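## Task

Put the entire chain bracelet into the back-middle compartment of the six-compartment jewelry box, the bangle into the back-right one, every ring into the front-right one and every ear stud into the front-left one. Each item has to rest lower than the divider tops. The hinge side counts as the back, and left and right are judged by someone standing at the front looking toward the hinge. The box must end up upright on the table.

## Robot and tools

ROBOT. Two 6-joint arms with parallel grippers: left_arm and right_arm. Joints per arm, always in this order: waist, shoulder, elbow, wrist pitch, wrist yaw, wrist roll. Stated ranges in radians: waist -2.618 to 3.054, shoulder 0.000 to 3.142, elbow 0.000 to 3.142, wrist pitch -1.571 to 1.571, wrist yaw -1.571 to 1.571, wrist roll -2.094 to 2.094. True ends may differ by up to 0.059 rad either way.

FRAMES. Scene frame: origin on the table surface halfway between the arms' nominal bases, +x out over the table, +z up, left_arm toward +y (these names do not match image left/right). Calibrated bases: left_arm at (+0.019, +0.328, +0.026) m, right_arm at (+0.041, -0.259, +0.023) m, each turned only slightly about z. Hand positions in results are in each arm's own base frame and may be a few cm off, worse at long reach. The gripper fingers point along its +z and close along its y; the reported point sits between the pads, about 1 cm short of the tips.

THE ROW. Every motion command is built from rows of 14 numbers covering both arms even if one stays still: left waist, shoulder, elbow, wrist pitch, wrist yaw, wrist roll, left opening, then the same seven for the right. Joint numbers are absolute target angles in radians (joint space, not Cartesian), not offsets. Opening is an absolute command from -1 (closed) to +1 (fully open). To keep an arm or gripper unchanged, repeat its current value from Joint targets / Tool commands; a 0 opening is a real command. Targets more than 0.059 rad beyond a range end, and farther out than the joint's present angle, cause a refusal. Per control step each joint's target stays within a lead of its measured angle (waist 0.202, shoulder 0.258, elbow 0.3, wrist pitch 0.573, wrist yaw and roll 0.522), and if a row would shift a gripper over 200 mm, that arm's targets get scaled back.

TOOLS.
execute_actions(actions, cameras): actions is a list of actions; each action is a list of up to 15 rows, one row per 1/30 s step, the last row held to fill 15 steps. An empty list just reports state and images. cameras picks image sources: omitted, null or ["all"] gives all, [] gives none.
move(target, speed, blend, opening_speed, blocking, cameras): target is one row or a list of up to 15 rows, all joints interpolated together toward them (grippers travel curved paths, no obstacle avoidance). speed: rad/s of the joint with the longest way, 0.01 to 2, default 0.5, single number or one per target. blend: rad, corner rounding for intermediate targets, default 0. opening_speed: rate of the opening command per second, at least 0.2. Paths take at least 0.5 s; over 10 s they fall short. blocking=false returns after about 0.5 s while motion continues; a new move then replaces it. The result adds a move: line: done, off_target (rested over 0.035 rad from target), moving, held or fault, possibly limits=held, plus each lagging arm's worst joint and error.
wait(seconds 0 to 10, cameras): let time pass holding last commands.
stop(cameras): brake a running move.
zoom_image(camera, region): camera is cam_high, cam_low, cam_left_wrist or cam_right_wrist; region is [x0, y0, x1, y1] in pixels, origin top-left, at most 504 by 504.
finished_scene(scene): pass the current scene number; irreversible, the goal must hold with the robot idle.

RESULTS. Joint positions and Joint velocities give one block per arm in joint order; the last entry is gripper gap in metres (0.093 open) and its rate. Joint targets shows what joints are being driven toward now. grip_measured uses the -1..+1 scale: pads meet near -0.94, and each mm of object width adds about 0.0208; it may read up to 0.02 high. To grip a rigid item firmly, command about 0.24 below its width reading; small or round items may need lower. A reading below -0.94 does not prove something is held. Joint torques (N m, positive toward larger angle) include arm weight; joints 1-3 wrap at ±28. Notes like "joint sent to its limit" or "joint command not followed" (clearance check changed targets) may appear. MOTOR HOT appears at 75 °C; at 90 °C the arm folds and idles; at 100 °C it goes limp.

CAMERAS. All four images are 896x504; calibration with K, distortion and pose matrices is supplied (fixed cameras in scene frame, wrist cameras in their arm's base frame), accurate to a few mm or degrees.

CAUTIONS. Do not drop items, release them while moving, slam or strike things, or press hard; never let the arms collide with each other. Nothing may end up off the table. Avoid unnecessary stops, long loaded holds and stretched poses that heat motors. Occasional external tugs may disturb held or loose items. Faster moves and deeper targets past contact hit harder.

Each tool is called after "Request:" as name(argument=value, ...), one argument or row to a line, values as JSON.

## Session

Request:
execute_actions(
  actions=[],
)

Request:
zoom_image(
  camera="cam_high",
  region=[200, 130, 700, 480],
)

Scene clock: 0.00 s.
left_arm: end_effector_position=(+0.3953, +0.0198, +0.0931) grip_measured=+1.000 end_effector_quat_wxyz=(+0.604, -0.012, +0.796, +0.041) | right_arm: end_effector_position=(+0.4032, +0.0070, +0.1318) grip_measured=+1.000 end_effector_quat_wxyz=(+0.646, +0.026, +0.762, -0.038)
Joint positions: left_arm=[0.027 1.635 0.345 1.018 -0.054 0.038 0.093] | right_arm=[0.093 1.573 0.375 1.033 0.183 0.006 0.093]
Joint velocities: within noise
Joint torques (N m): no reading
Motor temperatures (°C): left_arm=[26 34 31 31 26 27 27] | right_arm=[29 41 35 28 26 25 27]
Heat: left arm: 34 °C; right arm: 41 °C.
Joint targets: left_arm=[0.027 1.626 0.354 1.029 -0.054 0.038] | right_arm=[0.093 1.569 0.379 1.027 0.183 0.006]
Tool commands: left_gripper/opening=+1.0 right_gripper/opening=+1.0
camera_calibration:
cam_left_wrist: T_world_to_cam=[[0.0734403, -0.996536, -0.0390271, -0.00560917], [-0.62065, -0.0150378, -0.783943, 0.360684], [0.780641, 0.0817952, -0.619604, -0.171715], [0, 0, 0, 1]] pos_world=[0.358319, 0.0138796, 0.176142]
cam_right_wrist: T_world_to_cam=[[-0.0765418, -0.996654, 0.0286685, 0.0333855], [-0.575032, 0.0206358, -0.817871, 0.378773], [0.814543, -0.0790866, -0.574687, -0.175641], [0, 0, 0, 1]] pos_world=[0.363429, 0.0115667, 0.207892]

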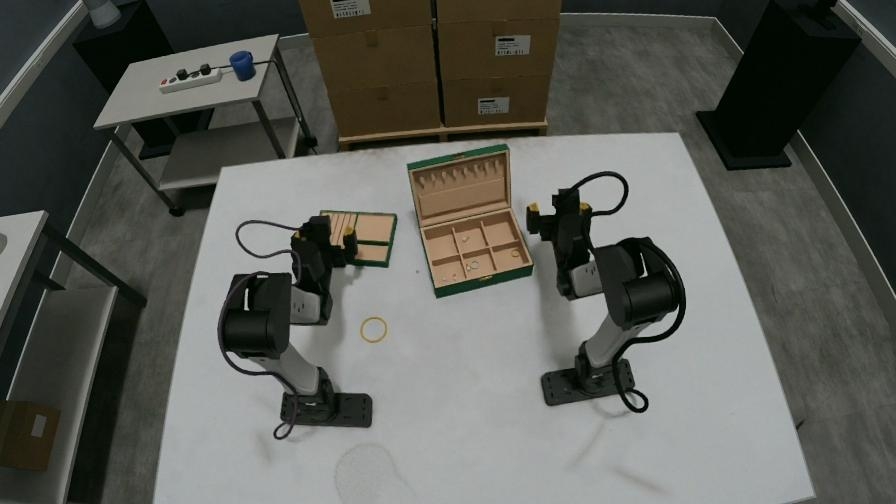

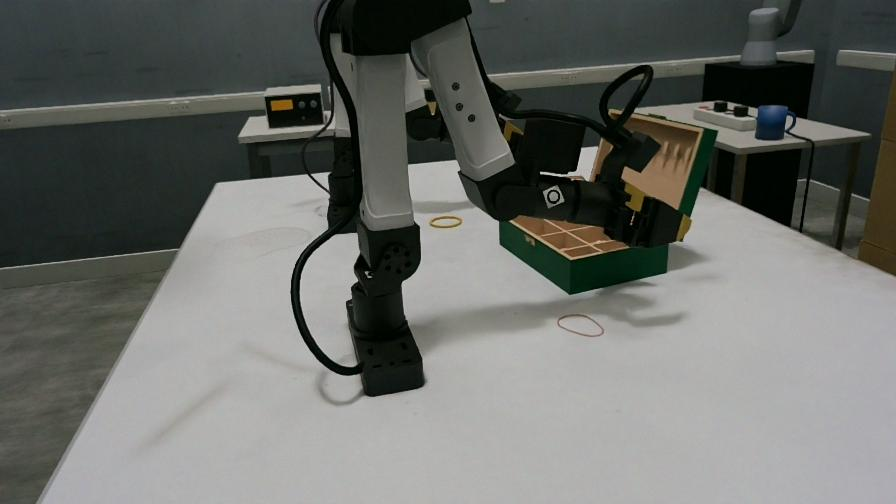

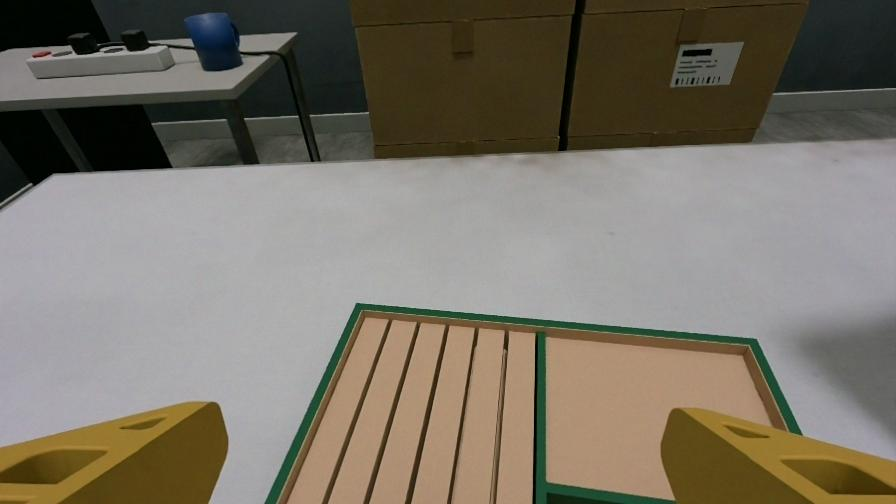

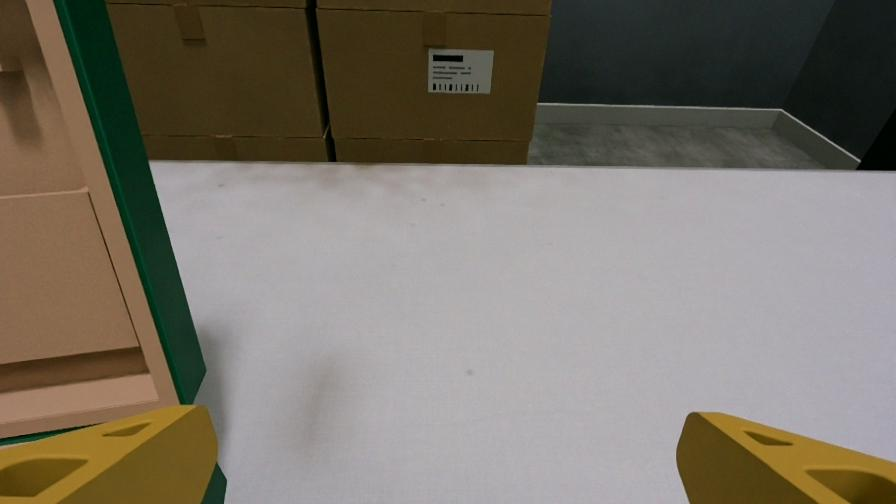

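Scaled by 1.008 from the camera's 896x504 image, which has a finer 1280x720 frame.

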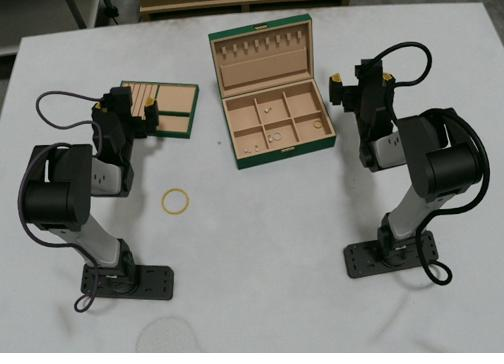

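Request:
move(
  target=[
    [0.1,1.2,0.9,0.2,0,0,1,-0.1,1.2,0.9,0.2,0.1,0,1],
    [1.0,1.3,1.3,-1.3,0,0,1,-1.0,1.3,1.3,-1.3,0,0,1],
  ],
  speed=1.0,
  blend=[0.2,0],
)

Request:
zoom_image(
  camera="cam_high",
  region=[400, 140, 550, 310],
)

Request:
zoom_image(
  camera="cam_high",
  region=[300, 180, 700, 480],
)

Request:
zoom_image(
  camera="cam_low",
  region=[480, 100, 740, 350],
)

Scene clock: 13.50 s.
left_arm: end_effector_position=(+0.1370, +0.2142, +0.1864) grip_measured=+1.000 end_effector_quat_wxyz=(+0.107, -0.470, +0.874, +0.066) | right_arm: end_effector_position=(+0.1400, -0.2185, +0.1916) grip_measured=+1.000 end_effector_quat_wxyz=(+0.121, +0.476, +0.868, -0.071)
Joint positions: left_arm=[0.993 1.293 1.267 -1.294 -0.013 0.007 0.093] | right_arm=[-0.995 1.289 1.278 -1.278 0.009 0.006 0.093]
Joint velocities: within noise
Joint torques (N m): left_arm=[0.42 -2.69 8.38 0.79 0.19 -0.06] | right_arm=[0.03 -3.38 9.02 0.75 -0.06 -0.01]
Motor temperatures (°C): left_arm=[26 35 32 34 26 27 27] | right_arm=[29 42 36 30 26 25 27]
Heat: left arm: 35 °C; right arm: 42 °C.
Joint targets: left_arm=[1.000 1.300 1.300 -1.300 0.000 0.000] | right_arm=[-1.000 1.300 1.300 -1.300 0.000 0.000]
move: done
camera_calibration:
cam_left_wrist: T_world_to_cam=[[0.842276, -0.538904, -0.0124064, 0.00235012], [-0.531715, -0.834383, 0.145202, 0.266544], [-0.0886019, -0.115704, -0.989324, 0.302102], [0, 0, 0, 1]] pos_world=[0.166513, 0.258621, 0.260203]
cam_right_wrist: T_world_to_cam=[[-0.838308, -0.545195, -0.000941215, -0.00226823], [-0.537657, 0.826428, 0.167158, 0.263128], [-0.0903559, 0.140636, -0.98593, 0.30875], [0, 0, 0, 1]] pos_world=[0.167469, -0.262115, 0.26042]

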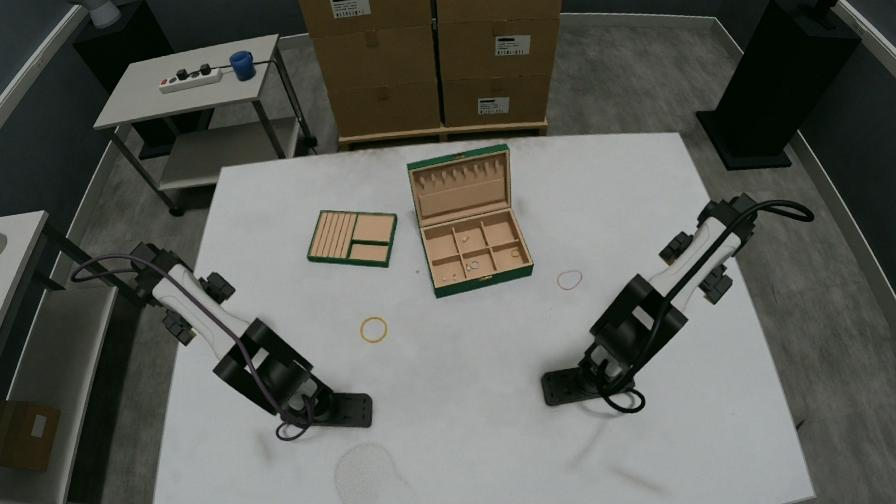

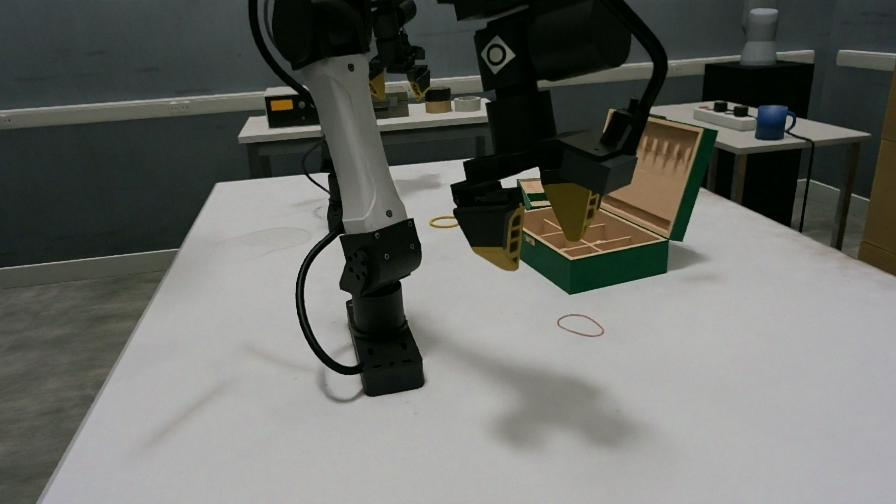

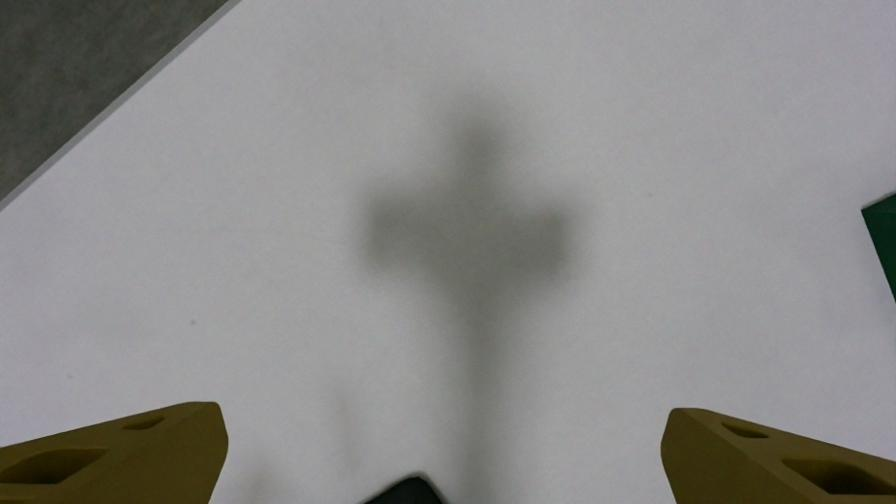

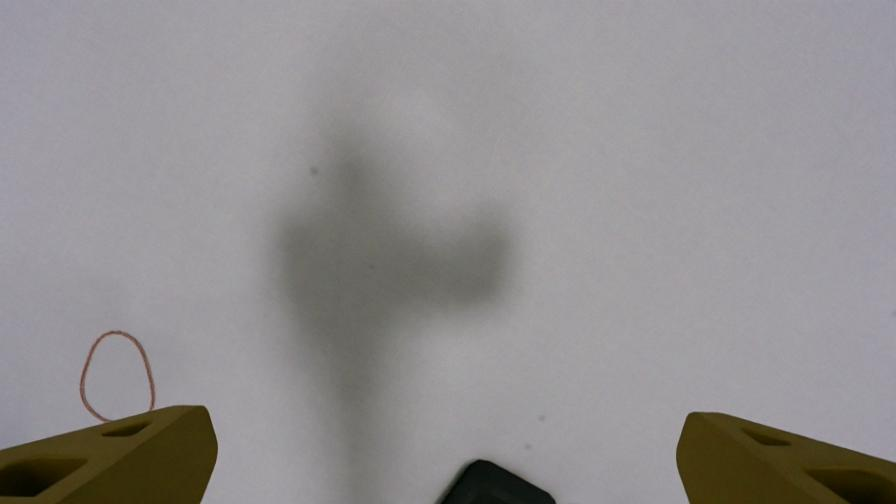

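Scaled by 2.965 from the camera's 896x504 image, which has a finer 1280x720 frame.

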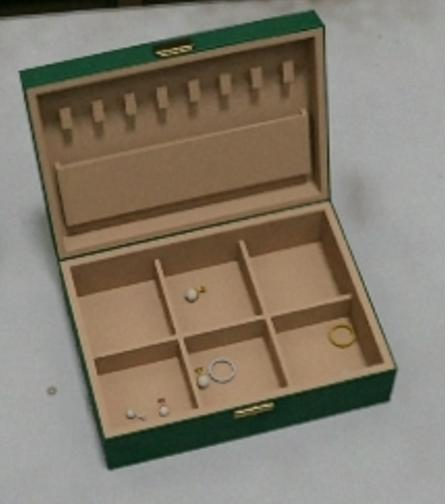

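Scaled by 1.260 from the camera's 896x504 image, which has a finer 1280x720 frame.

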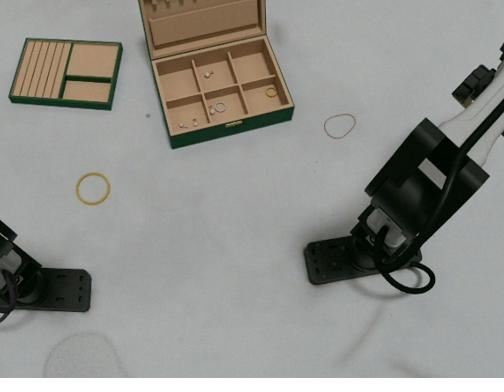

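Scaled by 1.938 from the camera's 896x504 image, which has a finer 1280x720 frame.

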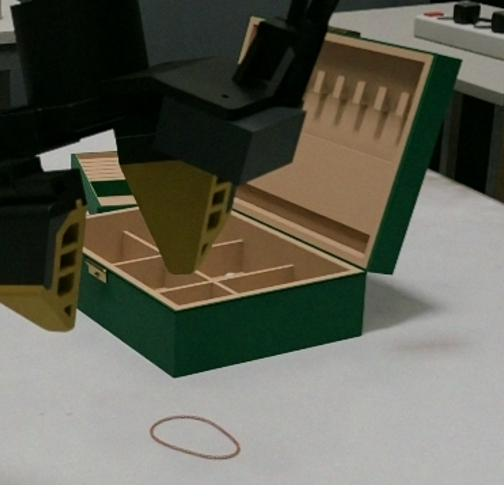

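Request:
move(
  target=[1.0,1.3,1.3,-1.3,0,0,1,0.6,1.803,1.719,-1.47,0,0,1],
  speed=0.9,
  cameras=["cam_right_wrist","cam_high"],
)

Scene clock: 35.10 s.
left_arm: end_effector_position=(+0.1368, +0.2138, +0.1865) grip_measured=+1.000 end_effector_quat_wxyz=(+0.106, -0.470, +0.874, +0.065) | right_arm: end_effector_position=(+0.2748, +0.1898, +0.1666) grip_measured=+1.000 end_effector_quat_wxyz=(+0.015, -0.295, +0.955, +0.005)
Joint positions: left_arm=[0.993 1.293 1.268 -1.296 -0.013 0.007 0.093] | right_arm=[0.605 1.789 1.698 -1.45 0 0.006 0.093]
Joint velocities: within noise
Joint torques (N m): left_arm=[0.4 -2.69 8.36 0.8 0.19 -0.05] | right_arm=[0.09 -7.8 8.46 0.2 0.02 -0.01]
Motor temperatures (°C): left_arm=[26 35 34 33 26 27 27] | right_arm=[29 42 39 29 26 25 27]
Heat: left arm: 35 °C; right arm: 42 °C.
Joint targets: left_arm=[1.000 1.300 1.300 -1.300 0.000 0.000] | right_arm=[0.600 1.803 1.719 -1.470 0.000 0.000]
move: done
camera_calibration:
cam_right_wrist: T_world_to_cam=[[0.569043, -0.822244, -0.0102461, 0.000737621], [-0.748801, -0.523284, 0.406782, 0.27659], [-0.339835, -0.223804, -0.913468, 0.364497], [0, 0, 0, 1]] pos_world=[0.33056, 0.226918, 0.220452]
Images, in order (width x height): cam_high 896x504, cam_right_wrist 896x504.

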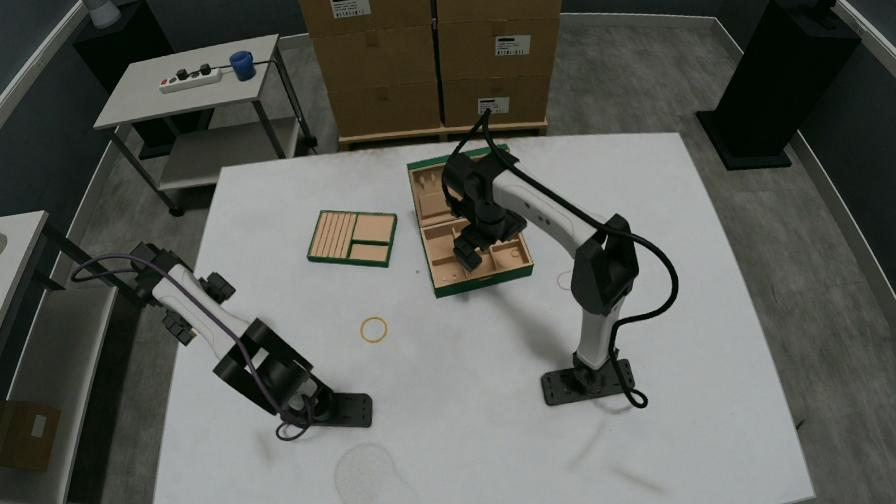

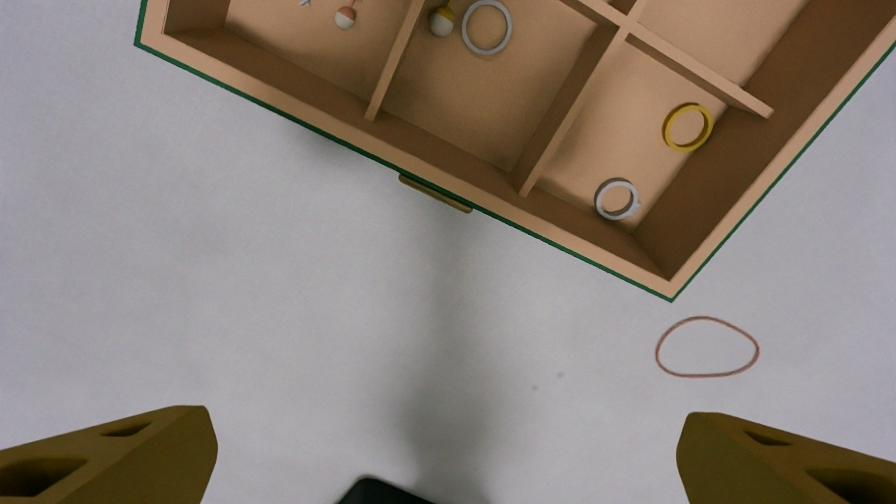

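Request:
move(
  target=[1.0,1.3,1.3,-1.3,0,0,1,0.5,1.97,1.90,-1.35,0,0,1],
  speed=0.6,
  cameras=["cam_right_wrist","cam_high"],
)

Request:
zoom_image(
  camera="cam_right_wrist",
  region=[80, 0, 520, 240],
)

Scene clock: 55.57 s.
left_arm: end_effector_position=(+0.1368, +0.2138, +0.1865) grip_measured=+1.000 end_effector_quat_wxyz=(+0.106, -0.470, +0.874, +0.065) | right_arm: end_effector_position=(+0.3499, +0.1910, +0.1586) grip_measured=+1.000 end_effector_quat_wxyz=(+0.061, -0.244, +0.968, +0.015)
Joint positions: left_arm=[0.993 1.293 1.268 -1.297 -0.013 0.007 0.093] | right_arm=[0.5 1.956 1.879 -1.368 0.001 0.006 0.093]
Joint velocities: within noise
Joint torques (N m): left_arm=[0.42 -2.69 8.38 0.81 0.19 -0.05] | right_arm=[0.47 -9.66 8.66 0.8 0.02 -0.01]
Motor temperatures (°C): left_arm=[26 35 35 32 26 27 27] | right_arm=[29 44 39 29 26 25 27]
Heat: left arm: 35 °C; right arm: 44 °C.
Joint targets: left_arm=[1.000 1.300 1.300 -1.300 0.000 0.000] | right_arm=[0.500 1.970 1.900 -1.350 0.000 0.000]
move: done
camera_calibration:
cam_right_wrist: T_world_to_cam=[[0.480922, -0.876714, -0.00937002, -0.0000103373], [-0.829819, -0.458596, 0.317948, 0.366801], [-0.283046, -0.145133, -0.948062, 0.353588], [0, 0, 0, 1]] pos_world=[0.404465, 0.219521, 0.2186]
Images, in order (width x height): cam_high 896x504, cam_right_wrist 896x504.

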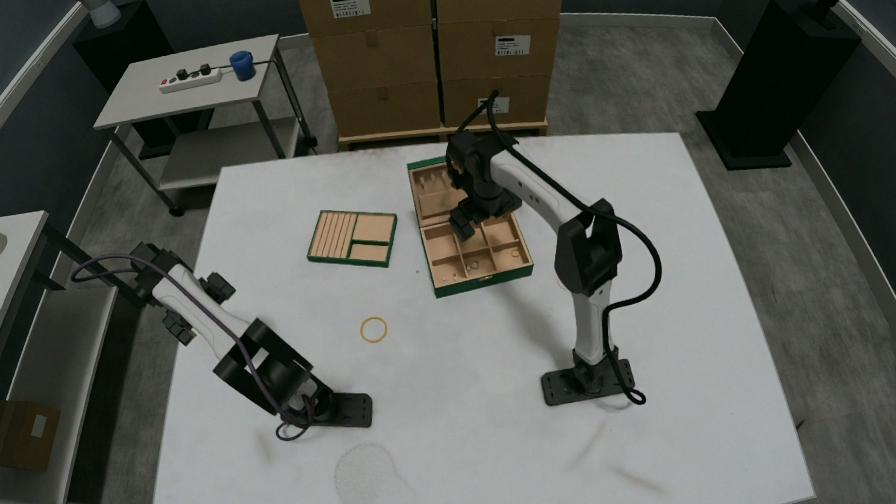

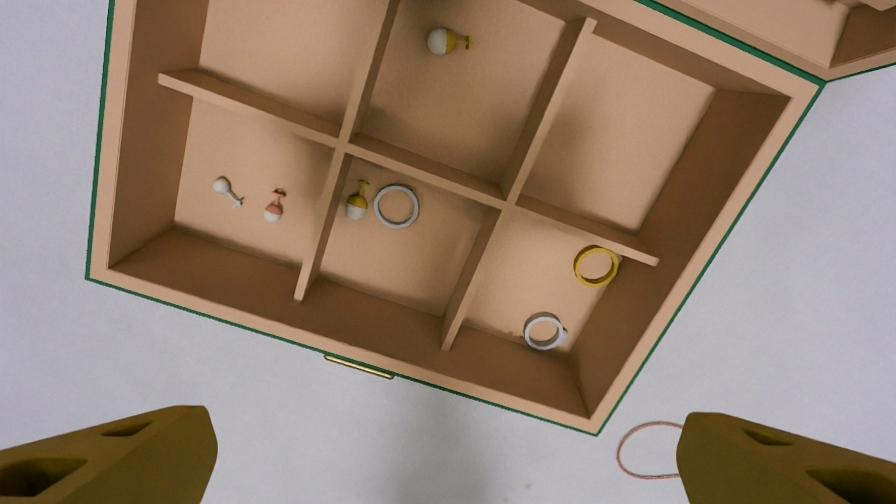

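Scaled by 1.145 from the camera's 896x504 image, which has a finer 1280x720 frame.

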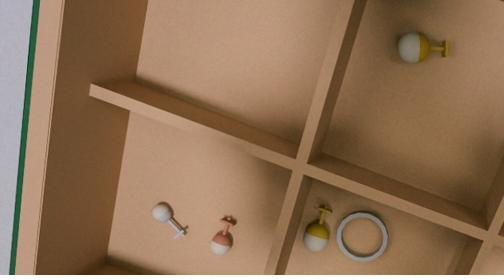

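Request:
move(
  target=[1.0,1.3,1.3,-1.3,0,0,1,0.568,2.065,1.72,-1.206,0,-0.38,-0.25],
  speed=0.6,
  opening_speed=1,
  cameras=["cam_right_wrist"],
)

Scene clock: 91.60 s.
left_arm: end_effector_position=(+0.1368, +0.2138, +0.1865) grip_measured=+1.000 end_effector_quat_wxyz=(+0.106, -0.470, +0.874, +0.065) | right_arm: end_effector_position=(+0.3371, +0.2132, +0.0843) grip_measured=-0.248 end_effector_quat_wxyz=(+0.012, -0.449, +0.893, +0.001)
Joint positions: left_arm=[0.993 1.293 1.268 -1.297 -0.013 0.007 0.093] | right_arm=[0.564 2.051 1.727 -1.224 0.001 -0.367 0.033]
Joint velocities: within noise
Joint torques (N m): left_arm=[0.43 -2.69 8.36 0.8 0.19 -0.05] | right_arm=[0.83 -10.33 5.83 0.58 -0.01 -0.1]
Motor temperatures (°C): left_arm=[26 34 37 32 26 27 27] | right_arm=[29 48 42 29 26 25 27]
Heat: left arm: 37 °C; right arm: 48 °C.
Joint targets: left_arm=[1.000 1.300 1.300 -1.300 0.000 0.000] | right_arm=[0.568 2.065 1.720 -1.206 0.000 -0.380]
move: done
camera_calibration:
cam_right_wrist: T_world_to_cam=[[0.806496, -0.591238, -0.0011218, -0.14648], [-0.537414, -0.733864, 0.415486, 0.341881], [-0.246475, -0.334485, -0.909599, 0.307565], [0, 0, 0, 1]] pos_world=[0.377675, 0.267165, 0.137549]
Images, in order (width x height): cam_right_wrist 896x504.

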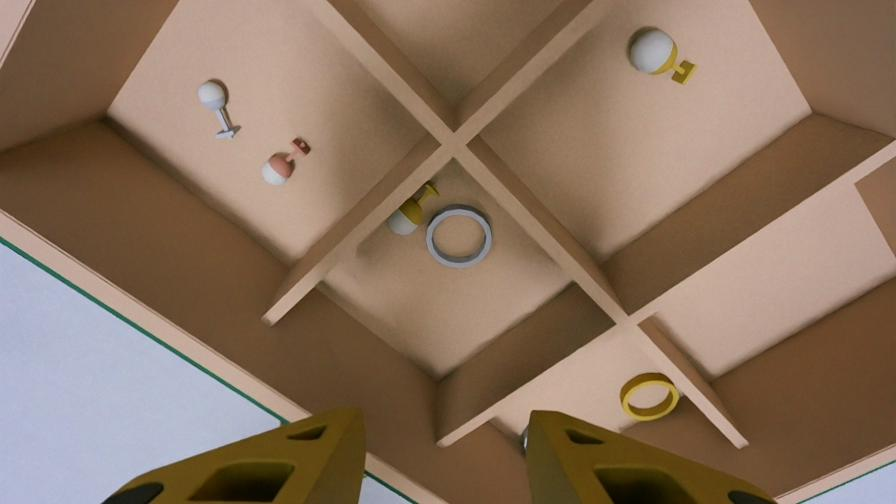

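Request:
move(
  target=[1.0,1.3,1.3,-1.3,0,0,1,0.561,2.155,1.561,-0.955,0,-0.38,-0.25],
  speed=0.2,
  cameras=["cam_right_wrist","cam_low"],
)

Scene clock: 113.53 s.
left_arm: end_effector_position=(+0.1368, +0.2138, +0.1865) grip_measured=+1.000 end_effector_quat_wxyz=(+0.106, -0.470, +0.874, +0.065) | right_arm: end_effector_position=(+0.3391, +0.2144, +0.0229) grip_measured=-0.248 end_effector_quat_wxyz=(+0.005, -0.450, +0.893, +0.000)
Joint positions: left_arm=[0.993 1.293 1.268 -1.297 -0.013 0.007 0.093] | right_arm=[0.564 2.12 1.584 -1.026 0.001 -0.368 0.033]
Joint velocities: within noise
Joint torques (N m): left_arm=[0.4 -2.69 8.38 0.81 0.19 -0.05] | right_arm=[0.24 -8.58 4.1 1.12 -0.01 -0.07]
Motor temperatures (°C): left_arm=[26 34 38 32 26 27 27] | right_arm=[29 49 40 29 26 25 27]
Heat: left arm: 38 °C; right arm: 49 °C.
Joint targets: left_arm=[1.000 1.300 1.300 -1.300 0.000 0.000] | right_arm=[0.561 2.155 1.561 -0.955 0.000 -0.380]
move: off_target (right_arm); right_arm: the wrist pitch is farthest, 0.071 rad from its target
camera_calibration:
cam_right_wrist: T_world_to_cam=[[0.807128, -0.590343, -0.00626926, -0.147681], [-0.531553, -0.731288, 0.427397, 0.366542], [-0.256896, -0.341632, -0.904042, 0.257531], [0, 0, 0, 1]] pos_world=[0.380193, 0.268846, 0.0752344]
Images, in order (width x height): cam_low 896x504, cam_right_wrist 896x504.

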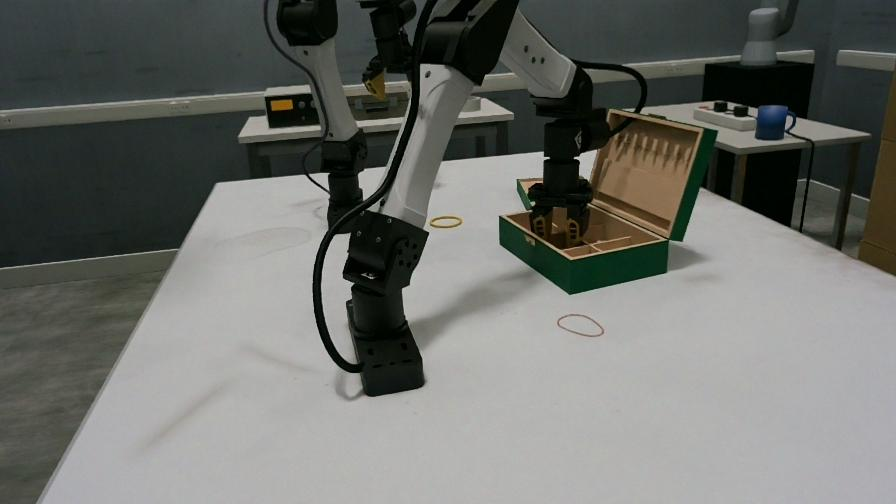

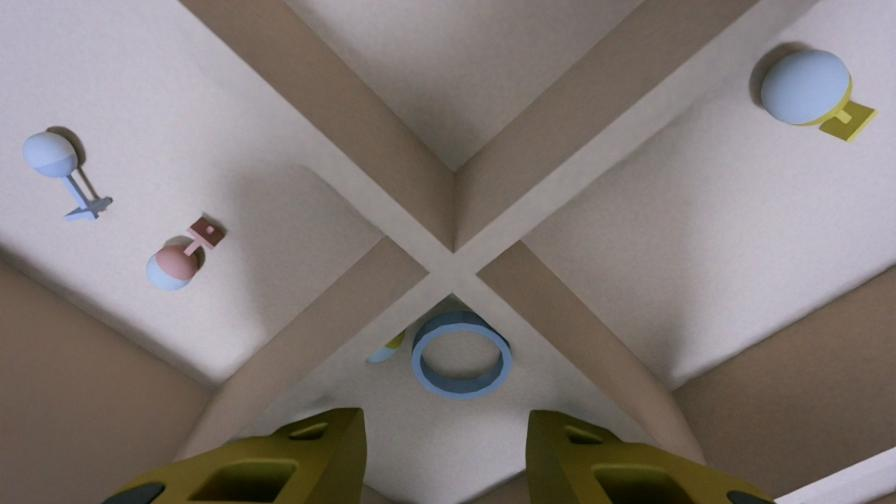

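Request:
zoom_image(
  camera="cam_low",
  region=[480, 100, 740, 310],
)

Request:
zoom_image(
  camera="cam_right_wrist",
  region=[180, 280, 680, 504],
)

Scaled by 1.938 from the camera's 896x504 image, which has a finer 1280x720 frame.

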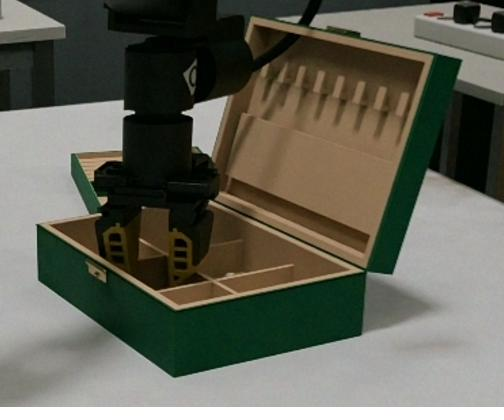

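Scaled by 1.008 from the camera's 896x504 image, which has a finer 1280x720 frame.

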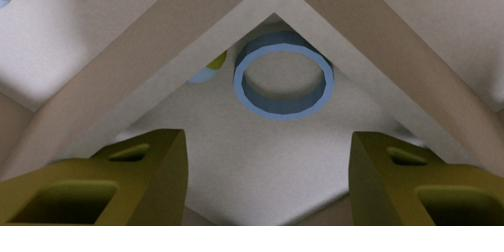

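Request:
move(
  target=[
    [1.0,1.3,1.3,-1.3,0,0,1,0.561,2.08,1.65,-1.13,0,-0.38,-0.25],
    [1.0,1.3,1.3,-1.3,0,0,1,0.55,2.075,1.65,-1.126,0,-0.38,-0.36],
  ],
  speed=0.25,
  cameras=["cam_right_wrist"],
)

Scene clock: 204.67 s.
left_arm: end_effector_position=(+0.1368, +0.2138, +0.1865) grip_measured=+1.000 end_effector_quat_wxyz=(+0.106, -0.470, +0.874, +0.065) | right_arm: end_effector_position=(+0.3375, +0.2093, +0.0387) grip_measured=-0.357 end_effector_quat_wxyz=(-0.007, -0.446, +0.895, -0.001)
Joint positions: left_arm=[0.993 1.293 1.268 -1.297 -0.013 0.007 0.093] | right_arm=[0.555 2.108 1.631 -1.107 0.001 -0.368 0.028]
Joint velocities: within noise
Joint torques (N m): left_arm=[0.4 -2.69 8.36 0.8 0.19 -0.05] | right_arm=[0.03 -15.02 8.12 0.11 -0.01 -0.07]
Motor temperatures (°C): left_arm=[26 34 39 32 26 27 27] | right_arm=[29 51 38 30 26 25 27]
Heat: left arm: 39 °C; right arm: 51 °C.
Joint targets: left_arm=[1.000 1.300 1.300 -1.300 0.000 0.000] | right_arm=[0.550 2.075 1.650 -1.126 0.000 -0.380]
move: done
camera_calibration:
cam_right_wrist: T_world_to_cam=[[0.801723, -0.597522, -0.0143734, -0.145684], [-0.52974, -0.721502, 0.445882, 0.351821], [-0.276795, -0.34986, -0.894977, 0.277715], [0, 0, 0, 1]] pos_world=[0.380042, 0.263952, 0.0895835]
Images, in order (width x height): cam_right_wrist 896x504.

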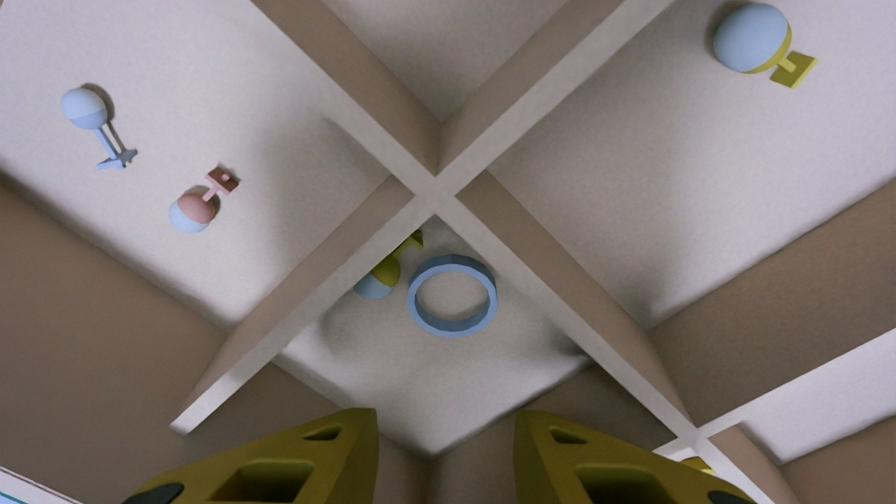

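Request:
move(
  target=[1.0,1.3,1.3,-1.3,0,0,1,0.55,2.155,1.545,-0.945,0,-0.38,-0.36],
  speed=0.2,
  cameras=["cam_right_wrist"],
)

Scene clock: 216.03 s.
left_arm: end_effector_position=(+0.1368, +0.2138, +0.1865) grip_measured=+1.000 end_effector_quat_wxyz=(+0.106, -0.470, +0.874, +0.065) | right_arm: end_effector_position=(+0.3381, +0.2096, +0.0192) grip_measured=-0.358 end_effector_quat_wxyz=(+0.002, -0.446, +0.895, +0.000)
Joint positions: left_arm=[0.993 1.293 1.268 -1.297 -0.013 0.007 0.093] | right_arm=[0.555 2.115 1.562 -1.013 0.001 -0.368 0.028]
Joint velocities: within noise
Joint torques (N m): left_arm=[0.42 -2.69 8.38 0.8 0.19 -0.05] | right_arm=[0.03 -8.13 4.64 1.07 -0.01 -0.07]
Motor temperatures (°C): left_arm=[26 34 40 32 26 27 27] | right_arm=[29 54 38 30 26 25 27]
Heat: left arm: 40 °C; right arm: 54 °C.
Joint targets: left_arm=[1.000 1.300 1.300 -1.300 0.000 0.000] | right_arm=[0.550 2.155 1.545 -0.945 0.000 -0.380]
move: off_target (right_arm); right_arm: the wrist pitch is farthest, 0.068 rad from its target
camera_calibration:
cam_right_wrist: T_world_to_cam=[[0.80189, -0.597419, -0.00794635, -0.14641], [-0.536279, -0.72556, 0.431239, 0.364421], [-0.263396, -0.341545, -0.902203, 0.25439], [0, 0, 0, 1]] pos_world=[0.379842, 0.263827, 0.0711954]
Images, in order (width x height): cam_right_wrist 896x504.

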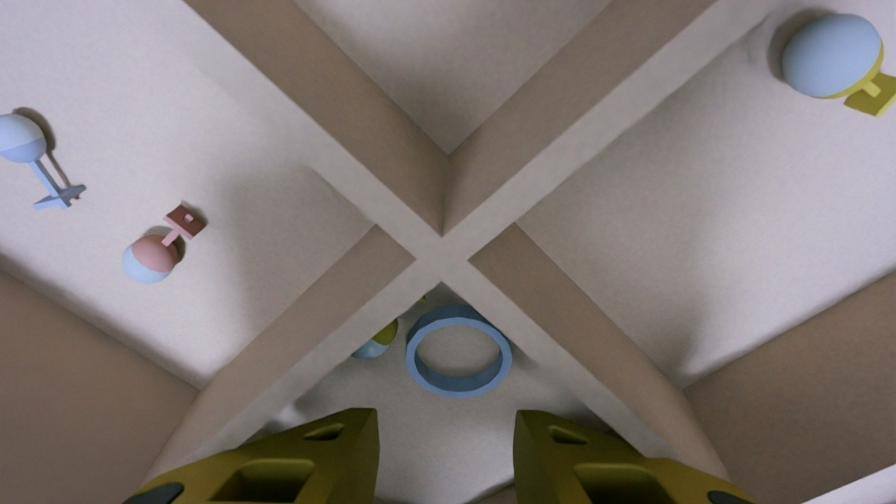

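Request:
move(
  target=[
    [1.0,1.3,1.3,-1.3,0,0,1,0.55,2.06,1.65,-1.11,0,-0.38,-0.36],
    [1.0,1.3,1.3,-1.3,0,0,1,0.555,1.866,1.235,-0.6,0,0,-1],
  ],
  speed=[0.25,0.5],
  cameras=["cam_right_wrist"],
)

Scene clock: 263.27 s.
left_arm: end_effector_position=(+0.1368, +0.2138, +0.1865) grip_measured=+1.000 end_effector_quat_wxyz=(+0.106, -0.470, +0.874, +0.065) | right_arm: end_effector_position=(+0.3467, +0.2152, +0.0314) grip_measured=-0.973 end_effector_quat_wxyz=(+0.145, -0.277, +0.949, +0.041)
Joint positions: left_arm=[0.993 1.293 1.268 -1.297 -0.013 0.007 0.093] | right_arm=[0.555 1.897 1.245 -0.616 0 -0.012 0]
Joint velocities: within noise
Joint torques (N m): left_arm=[0.4 -2.67 8.38 0.81 0.19 -0.05] | right_arm=[0.46 -13.19 5.63 1.16 0.02 0.17]
Motor temperatures (°C): left_arm=[26 34 40 32 26 27 27] | right_arm=[29 54 38 30 26 25 27]
Heat: left arm: 40 °C; right arm: 54 °C.
Joint targets: left_arm=[1.000 1.300 1.300 -1.300 0.000 0.000] | right_arm=[0.555 1.866 1.235 -0.600 0.000 0.000]
move: done
camera_calibration:
cam_right_wrist: T_world_to_cam=[[0.544769, -0.838573, -0.00467624, -0.00895746], [-0.829212, -0.539503, 0.146097, 0.438327], [-0.125036, -0.0757114, -0.989259, 0.167147], [0, 0, 0, 1]] pos_world=[0.389245, 0.241622, 0.101272]
Images, in order (width x height): cam_right_wrist 896x504.

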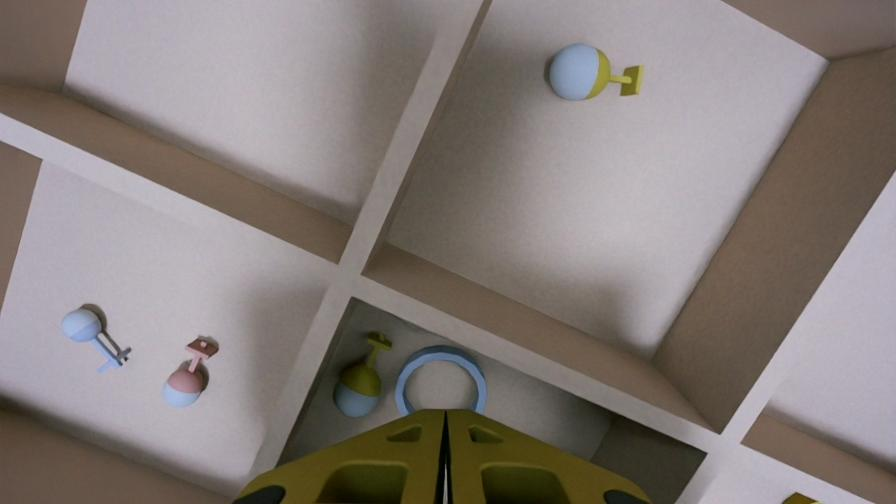

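Request:
move(
  target=[1.0,1.3,1.3,-1.3,0,0,1,0.558,1.93,1.155,-0.46,0,0,-1],
  speed=0.15,
  cameras=["cam_right_wrist"],
)

Scene clock: 271.40 s.
left_arm: end_effector_position=(+0.1368, +0.2138, +0.1865) grip_measured=+1.000 end_effector_quat_wxyz=(+0.106, -0.470, +0.874, +0.065) | right_arm: end_effector_position=(+0.3486, +0.2164, +0.0118) grip_measured=-0.973 end_effector_quat_wxyz=(+0.164, -0.276, +0.946, +0.046)
Joint positions: left_arm=[0.993 1.293 1.268 -1.297 -0.013 0.007 0.093] | right_arm=[0.555 1.912 1.166 -0.483 0 -0.012 0]
Joint velocities: within noise
Joint torques (N m): left_arm=[0.42 -2.7 8.38 0.81 0.19 -0.05] | right_arm=[0.72 -8.43 5.37 1.32 0.03 0.17]
Motor temperatures (°C): left_arm=[26 34 40 32 26 27 27] | right_arm=[29 57 38 30 26 25 27]
Heat: left arm: 40 °C; right arm: 57 °C.
Joint targets: left_arm=[1.000 1.300 1.300 -1.300 0.000 0.000] | right_arm=[0.558 1.930 1.155 -0.460 0.000 0.000]
move: done
camera_calibration:
cam_right_wrist: T_world_to_cam=[[0.544912, -0.838484, -0.0038589, -0.00917364], [-0.83344, -0.542126, 0.107132, 0.445894], [-0.0919209, -0.0551616, -0.994237, 0.132181], [0, 0, 0, 1]] pos_world=[0.388775, 0.24133, 0.0836137]
Images, in order (width x height): cam_right_wrist 896x504.

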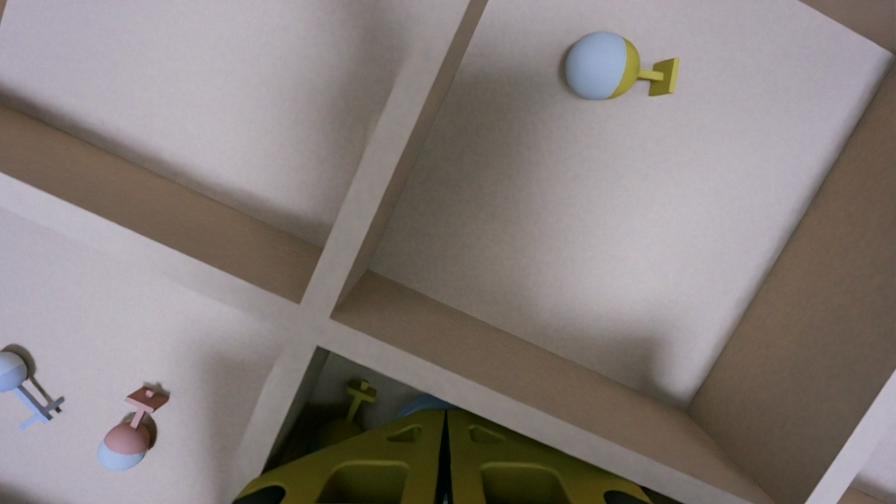

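Request:
move(
  target=[1.0,1.3,1.3,-1.3,0,0,1,0.558,1.955,1.14,-0.43,0,0,-1],
  speed=0.15,
  cameras=["cam_right_wrist"],
)

Scene clock: 277.13 s.
left_arm: end_effector_position=(+0.1368, +0.2138, +0.1865) grip_measured=+1.000 end_effector_quat_wxyz=(+0.106, -0.470, +0.874, +0.065) | right_arm: end_effector_position=(+0.3489, +0.2166, +0.0106) grip_measured=-0.973 end_effector_quat_wxyz=(+0.166, -0.275, +0.946, +0.047)
Joint positions: left_arm=[0.993 1.293 1.268 -1.297 -0.013 0.007 0.093] | right_arm=[0.555 1.912 1.159 -0.471 0 -0.011 0]
Joint velocities: within noise
Joint torques (N m): left_arm=[0.42 -2.67 8.36 0.81 0.19 -0.05] | right_arm=[0.7 -6.11 4.56 1.53 0.02 0.16]
Motor temperatures (°C): left_arm=[26 34 40 32 26 27 27] | right_arm=[29 55 38 31 26 25 27]
Heat: left arm: 40 °C; right arm: 55 °C.
Joint targets: left_arm=[1.000 1.300 1.300 -1.300 0.000 0.000] | right_arm=[0.558 1.955 1.140 -0.430 0.000 0.000]
move: off_target (right_arm); right_arm: the shoulder is farthest, 0.043 rad from its target
camera_calibration:
cam_right_wrist: T_world_to_cam=[[0.544626, -0.83867, -0.00389296, -0.00904386], [-0.834035, -0.542092, 0.102578, 0.446562], [-0.0881398, -0.05262, -0.994717, 0.129183], [0, 0, 0, 1]] pos_world=[0.38876, 0.24129, 0.0826581]
Images, in order (width x height): cam_right_wrist 896x504.

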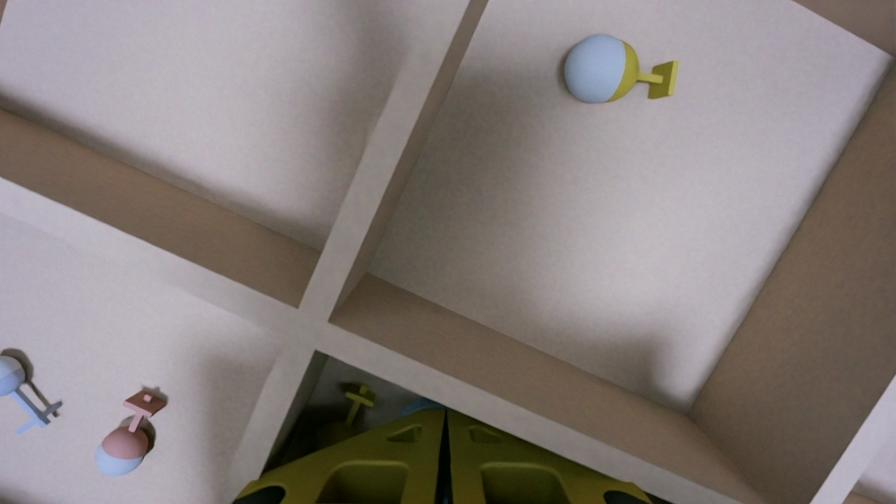

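Request:
move(
  target=[
    [1.0,1.3,1.3,-1.3,0,0,1,0.555,1.94,1.145,-0.45,0,0,-1],
    [1.0,1.3,1.3,-1.3,0,0,1,0.552,1.893,1.093,-0.449,0,0,-1],
  ],
  speed=0.1,
  cameras=["cam_right_wrist"],
)

Scene clock: 291.57 s.
left_arm: end_effector_position=(+0.1368, +0.2138, +0.1865) grip_measured=+1.000 end_effector_quat_wxyz=(+0.106, -0.470, +0.874, +0.065) | right_arm: end_effector_position=(+0.3480, +0.2160, +0.0106) grip_measured=-0.973 end_effector_quat_wxyz=(+0.180, -0.275, +0.943, +0.050)
Joint positions: left_arm=[0.993 1.293 1.268 -1.297 -0.013 0.007 0.093] | right_arm=[0.555 1.892 1.12 -0.423 0 -0.011 0]
Joint velocities: within noise
Joint torques (N m): left_arm=[0.42 -2.69 8.38 0.8 0.19 -0.05] | right_arm=[0.2 -9.89 3.82 0.9 0.03 0.16]
Motor temperatures (°C): left_arm=[26 34 41 32 26 27 27] | right_arm=[29 52 37 31 26 25 27]
Heat: left arm: 41 °C; right arm: 52 °C.
Joint targets: left_arm=[1.000 1.300 1.300 -1.300 0.000 0.000] | right_arm=[0.552 1.893 1.093 -0.449 0.000 0.000]
move: done
camera_calibration:
cam_right_wrist: T_world_to_cam=[[0.544415, -0.838809, -0.00344363, -0.00892502], [-0.83637, -0.543136, 0.0740841, 0.446907], [-0.0640127, -0.0374523, -0.997246, 0.117367], [0, 0, 0, 1]] pos_world=[0.386151, 0.239641, 0.0839044]
Images, in order (width x height): cam_right_wrist 896x504.

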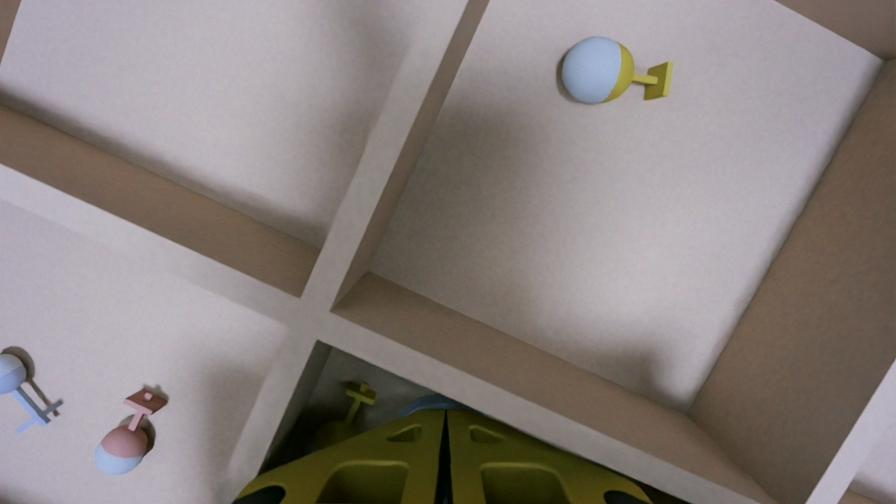

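Request:
move(
  target=[1.0,1.3,1.3,-1.3,0,0,1,0.552,1.838,1.025,-0.45,0,0,-1],
  speed=0.1,
  cameras=["cam_right_wrist"],
)

Scene clock: 300.30 s.
left_arm: end_effector_position=(+0.1368, +0.2138, +0.1865) grip_measured=+1.000 end_effector_quat_wxyz=(+0.106, -0.470, +0.874, +0.065) | right_arm: end_effector_position=(+0.3408, +0.2116, +0.0108) grip_measured=-0.973 end_effector_quat_wxyz=(+0.190, -0.271, +0.942, +0.054)
Joint positions: left_arm=[0.993 1.293 1.268 -1.297 -0.013 0.007 0.093] | right_arm=[0.555 1.85 1.055 -0.377 0 -0.006 0]
Joint velocities: within noise
Joint torques (N m): left_arm=[0.42 -2.67 8.38 0.81 0.19 -0.05] | right_arm=[0.18 -10.7 3.55 0.44 0.03 0.11]
Motor temperatures (°C): left_arm=[26 34 41 32 26 27 27] | right_arm=[29 53 37 31 26 25 27]
Heat: left arm: 41 °C; right arm: 53 °C.
Joint targets: left_arm=[1.000 1.300 1.300 -1.300 0.000 0.000] | right_arm=[0.552 1.838 1.025 -0.450 0.000 0.000]
move: off_target (right_arm); right_arm: the wrist pitch is farthest, 0.073 rad from its target
camera_calibration:
cam_right_wrist: T_world_to_cam=[[0.540338, -0.841433, -0.00505025, -0.00679081], [-0.8402, -0.539854, 0.0512101, 0.439339], [-0.0458163, -0.0234275, -0.998675, 0.107822], [0, 0, 0, 1]] pos_world=[0.377742, 0.233991, 0.0851459]
Images, in order (width x height): cam_right_wrist 896x504.

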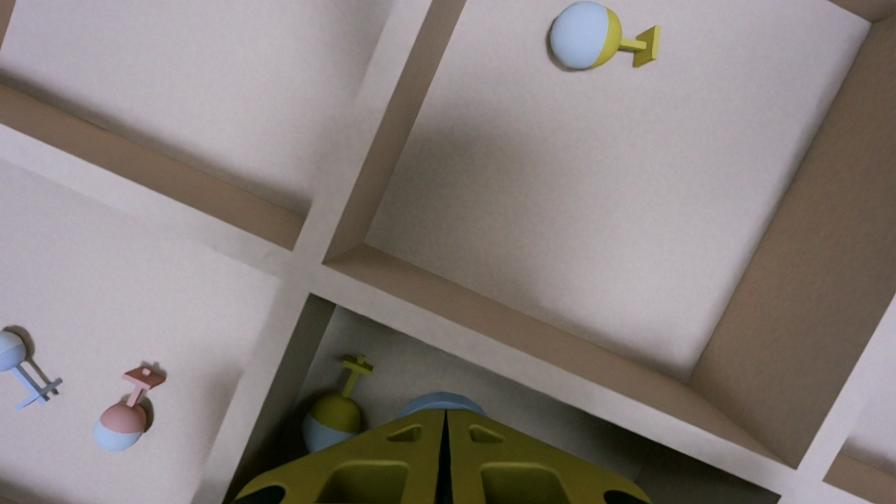

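Request:
move(
  target=[1.0,1.3,1.3,-1.3,0,0,1,0.55,1.80,0.98,-0.45,0,0,-1],
  speed=0.1,
  cameras=["cam_right_wrist"],
)

Scene clock: 307.43 s.
left_arm: end_effector_position=(+0.1368, +0.2138, +0.1865) grip_measured=+1.000 end_effector_quat_wxyz=(+0.106, -0.470, +0.874, +0.065) | right_arm: end_effector_position=(+0.3308, +0.2044, +0.0103) grip_measured=-0.973 end_effector_quat_wxyz=(+0.187, -0.270, +0.943, +0.053)
Joint positions: left_arm=[0.993 1.293 1.268 -1.297 -0.013 0.007 0.093] | right_arm=[0.553 1.814 1.008 -0.374 0 -0.005 0]
Joint velocities: within noise
Joint torques (N m): left_arm=[0.42 -2.67 8.38 0.81 0.19 -0.05] | right_arm=[0.18 -10.54 3.63 0.39 0.03 0.11]
Motor temperatures (°C): left_arm=[26 34 41 32 26 27 27] | right_arm=[29 53 37 30 26 25 27]
Heat: left arm: 41 °C; right arm: 53 °C.
Joint targets: left_arm=[1.000 1.300 1.300 -1.300 0.000 0.000] | right_arm=[0.550 1.800 0.980 -0.450 0.000 0.000]
move: off_target (right_arm); right_arm: the wrist pitch is farthest, 0.076 rad from its target
camera_calibration:
cam_right_wrist: T_world_to_cam=[[0.537982, -0.842941, -0.00510587, -0.00632157], [-0.84133, -0.537311, 0.0588281, 0.426862], [-0.0523321, -0.0273528, -0.998255, 0.109604], [0, 0, 0, 1]] pos_world=[0.368269, 0.227027, 0.0842691]
Images, in order (width x height): cam_right_wrist 896x504.

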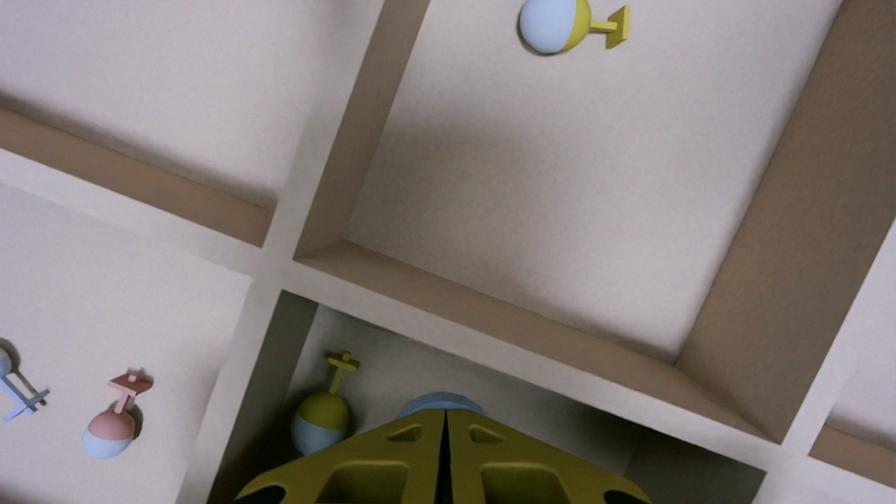

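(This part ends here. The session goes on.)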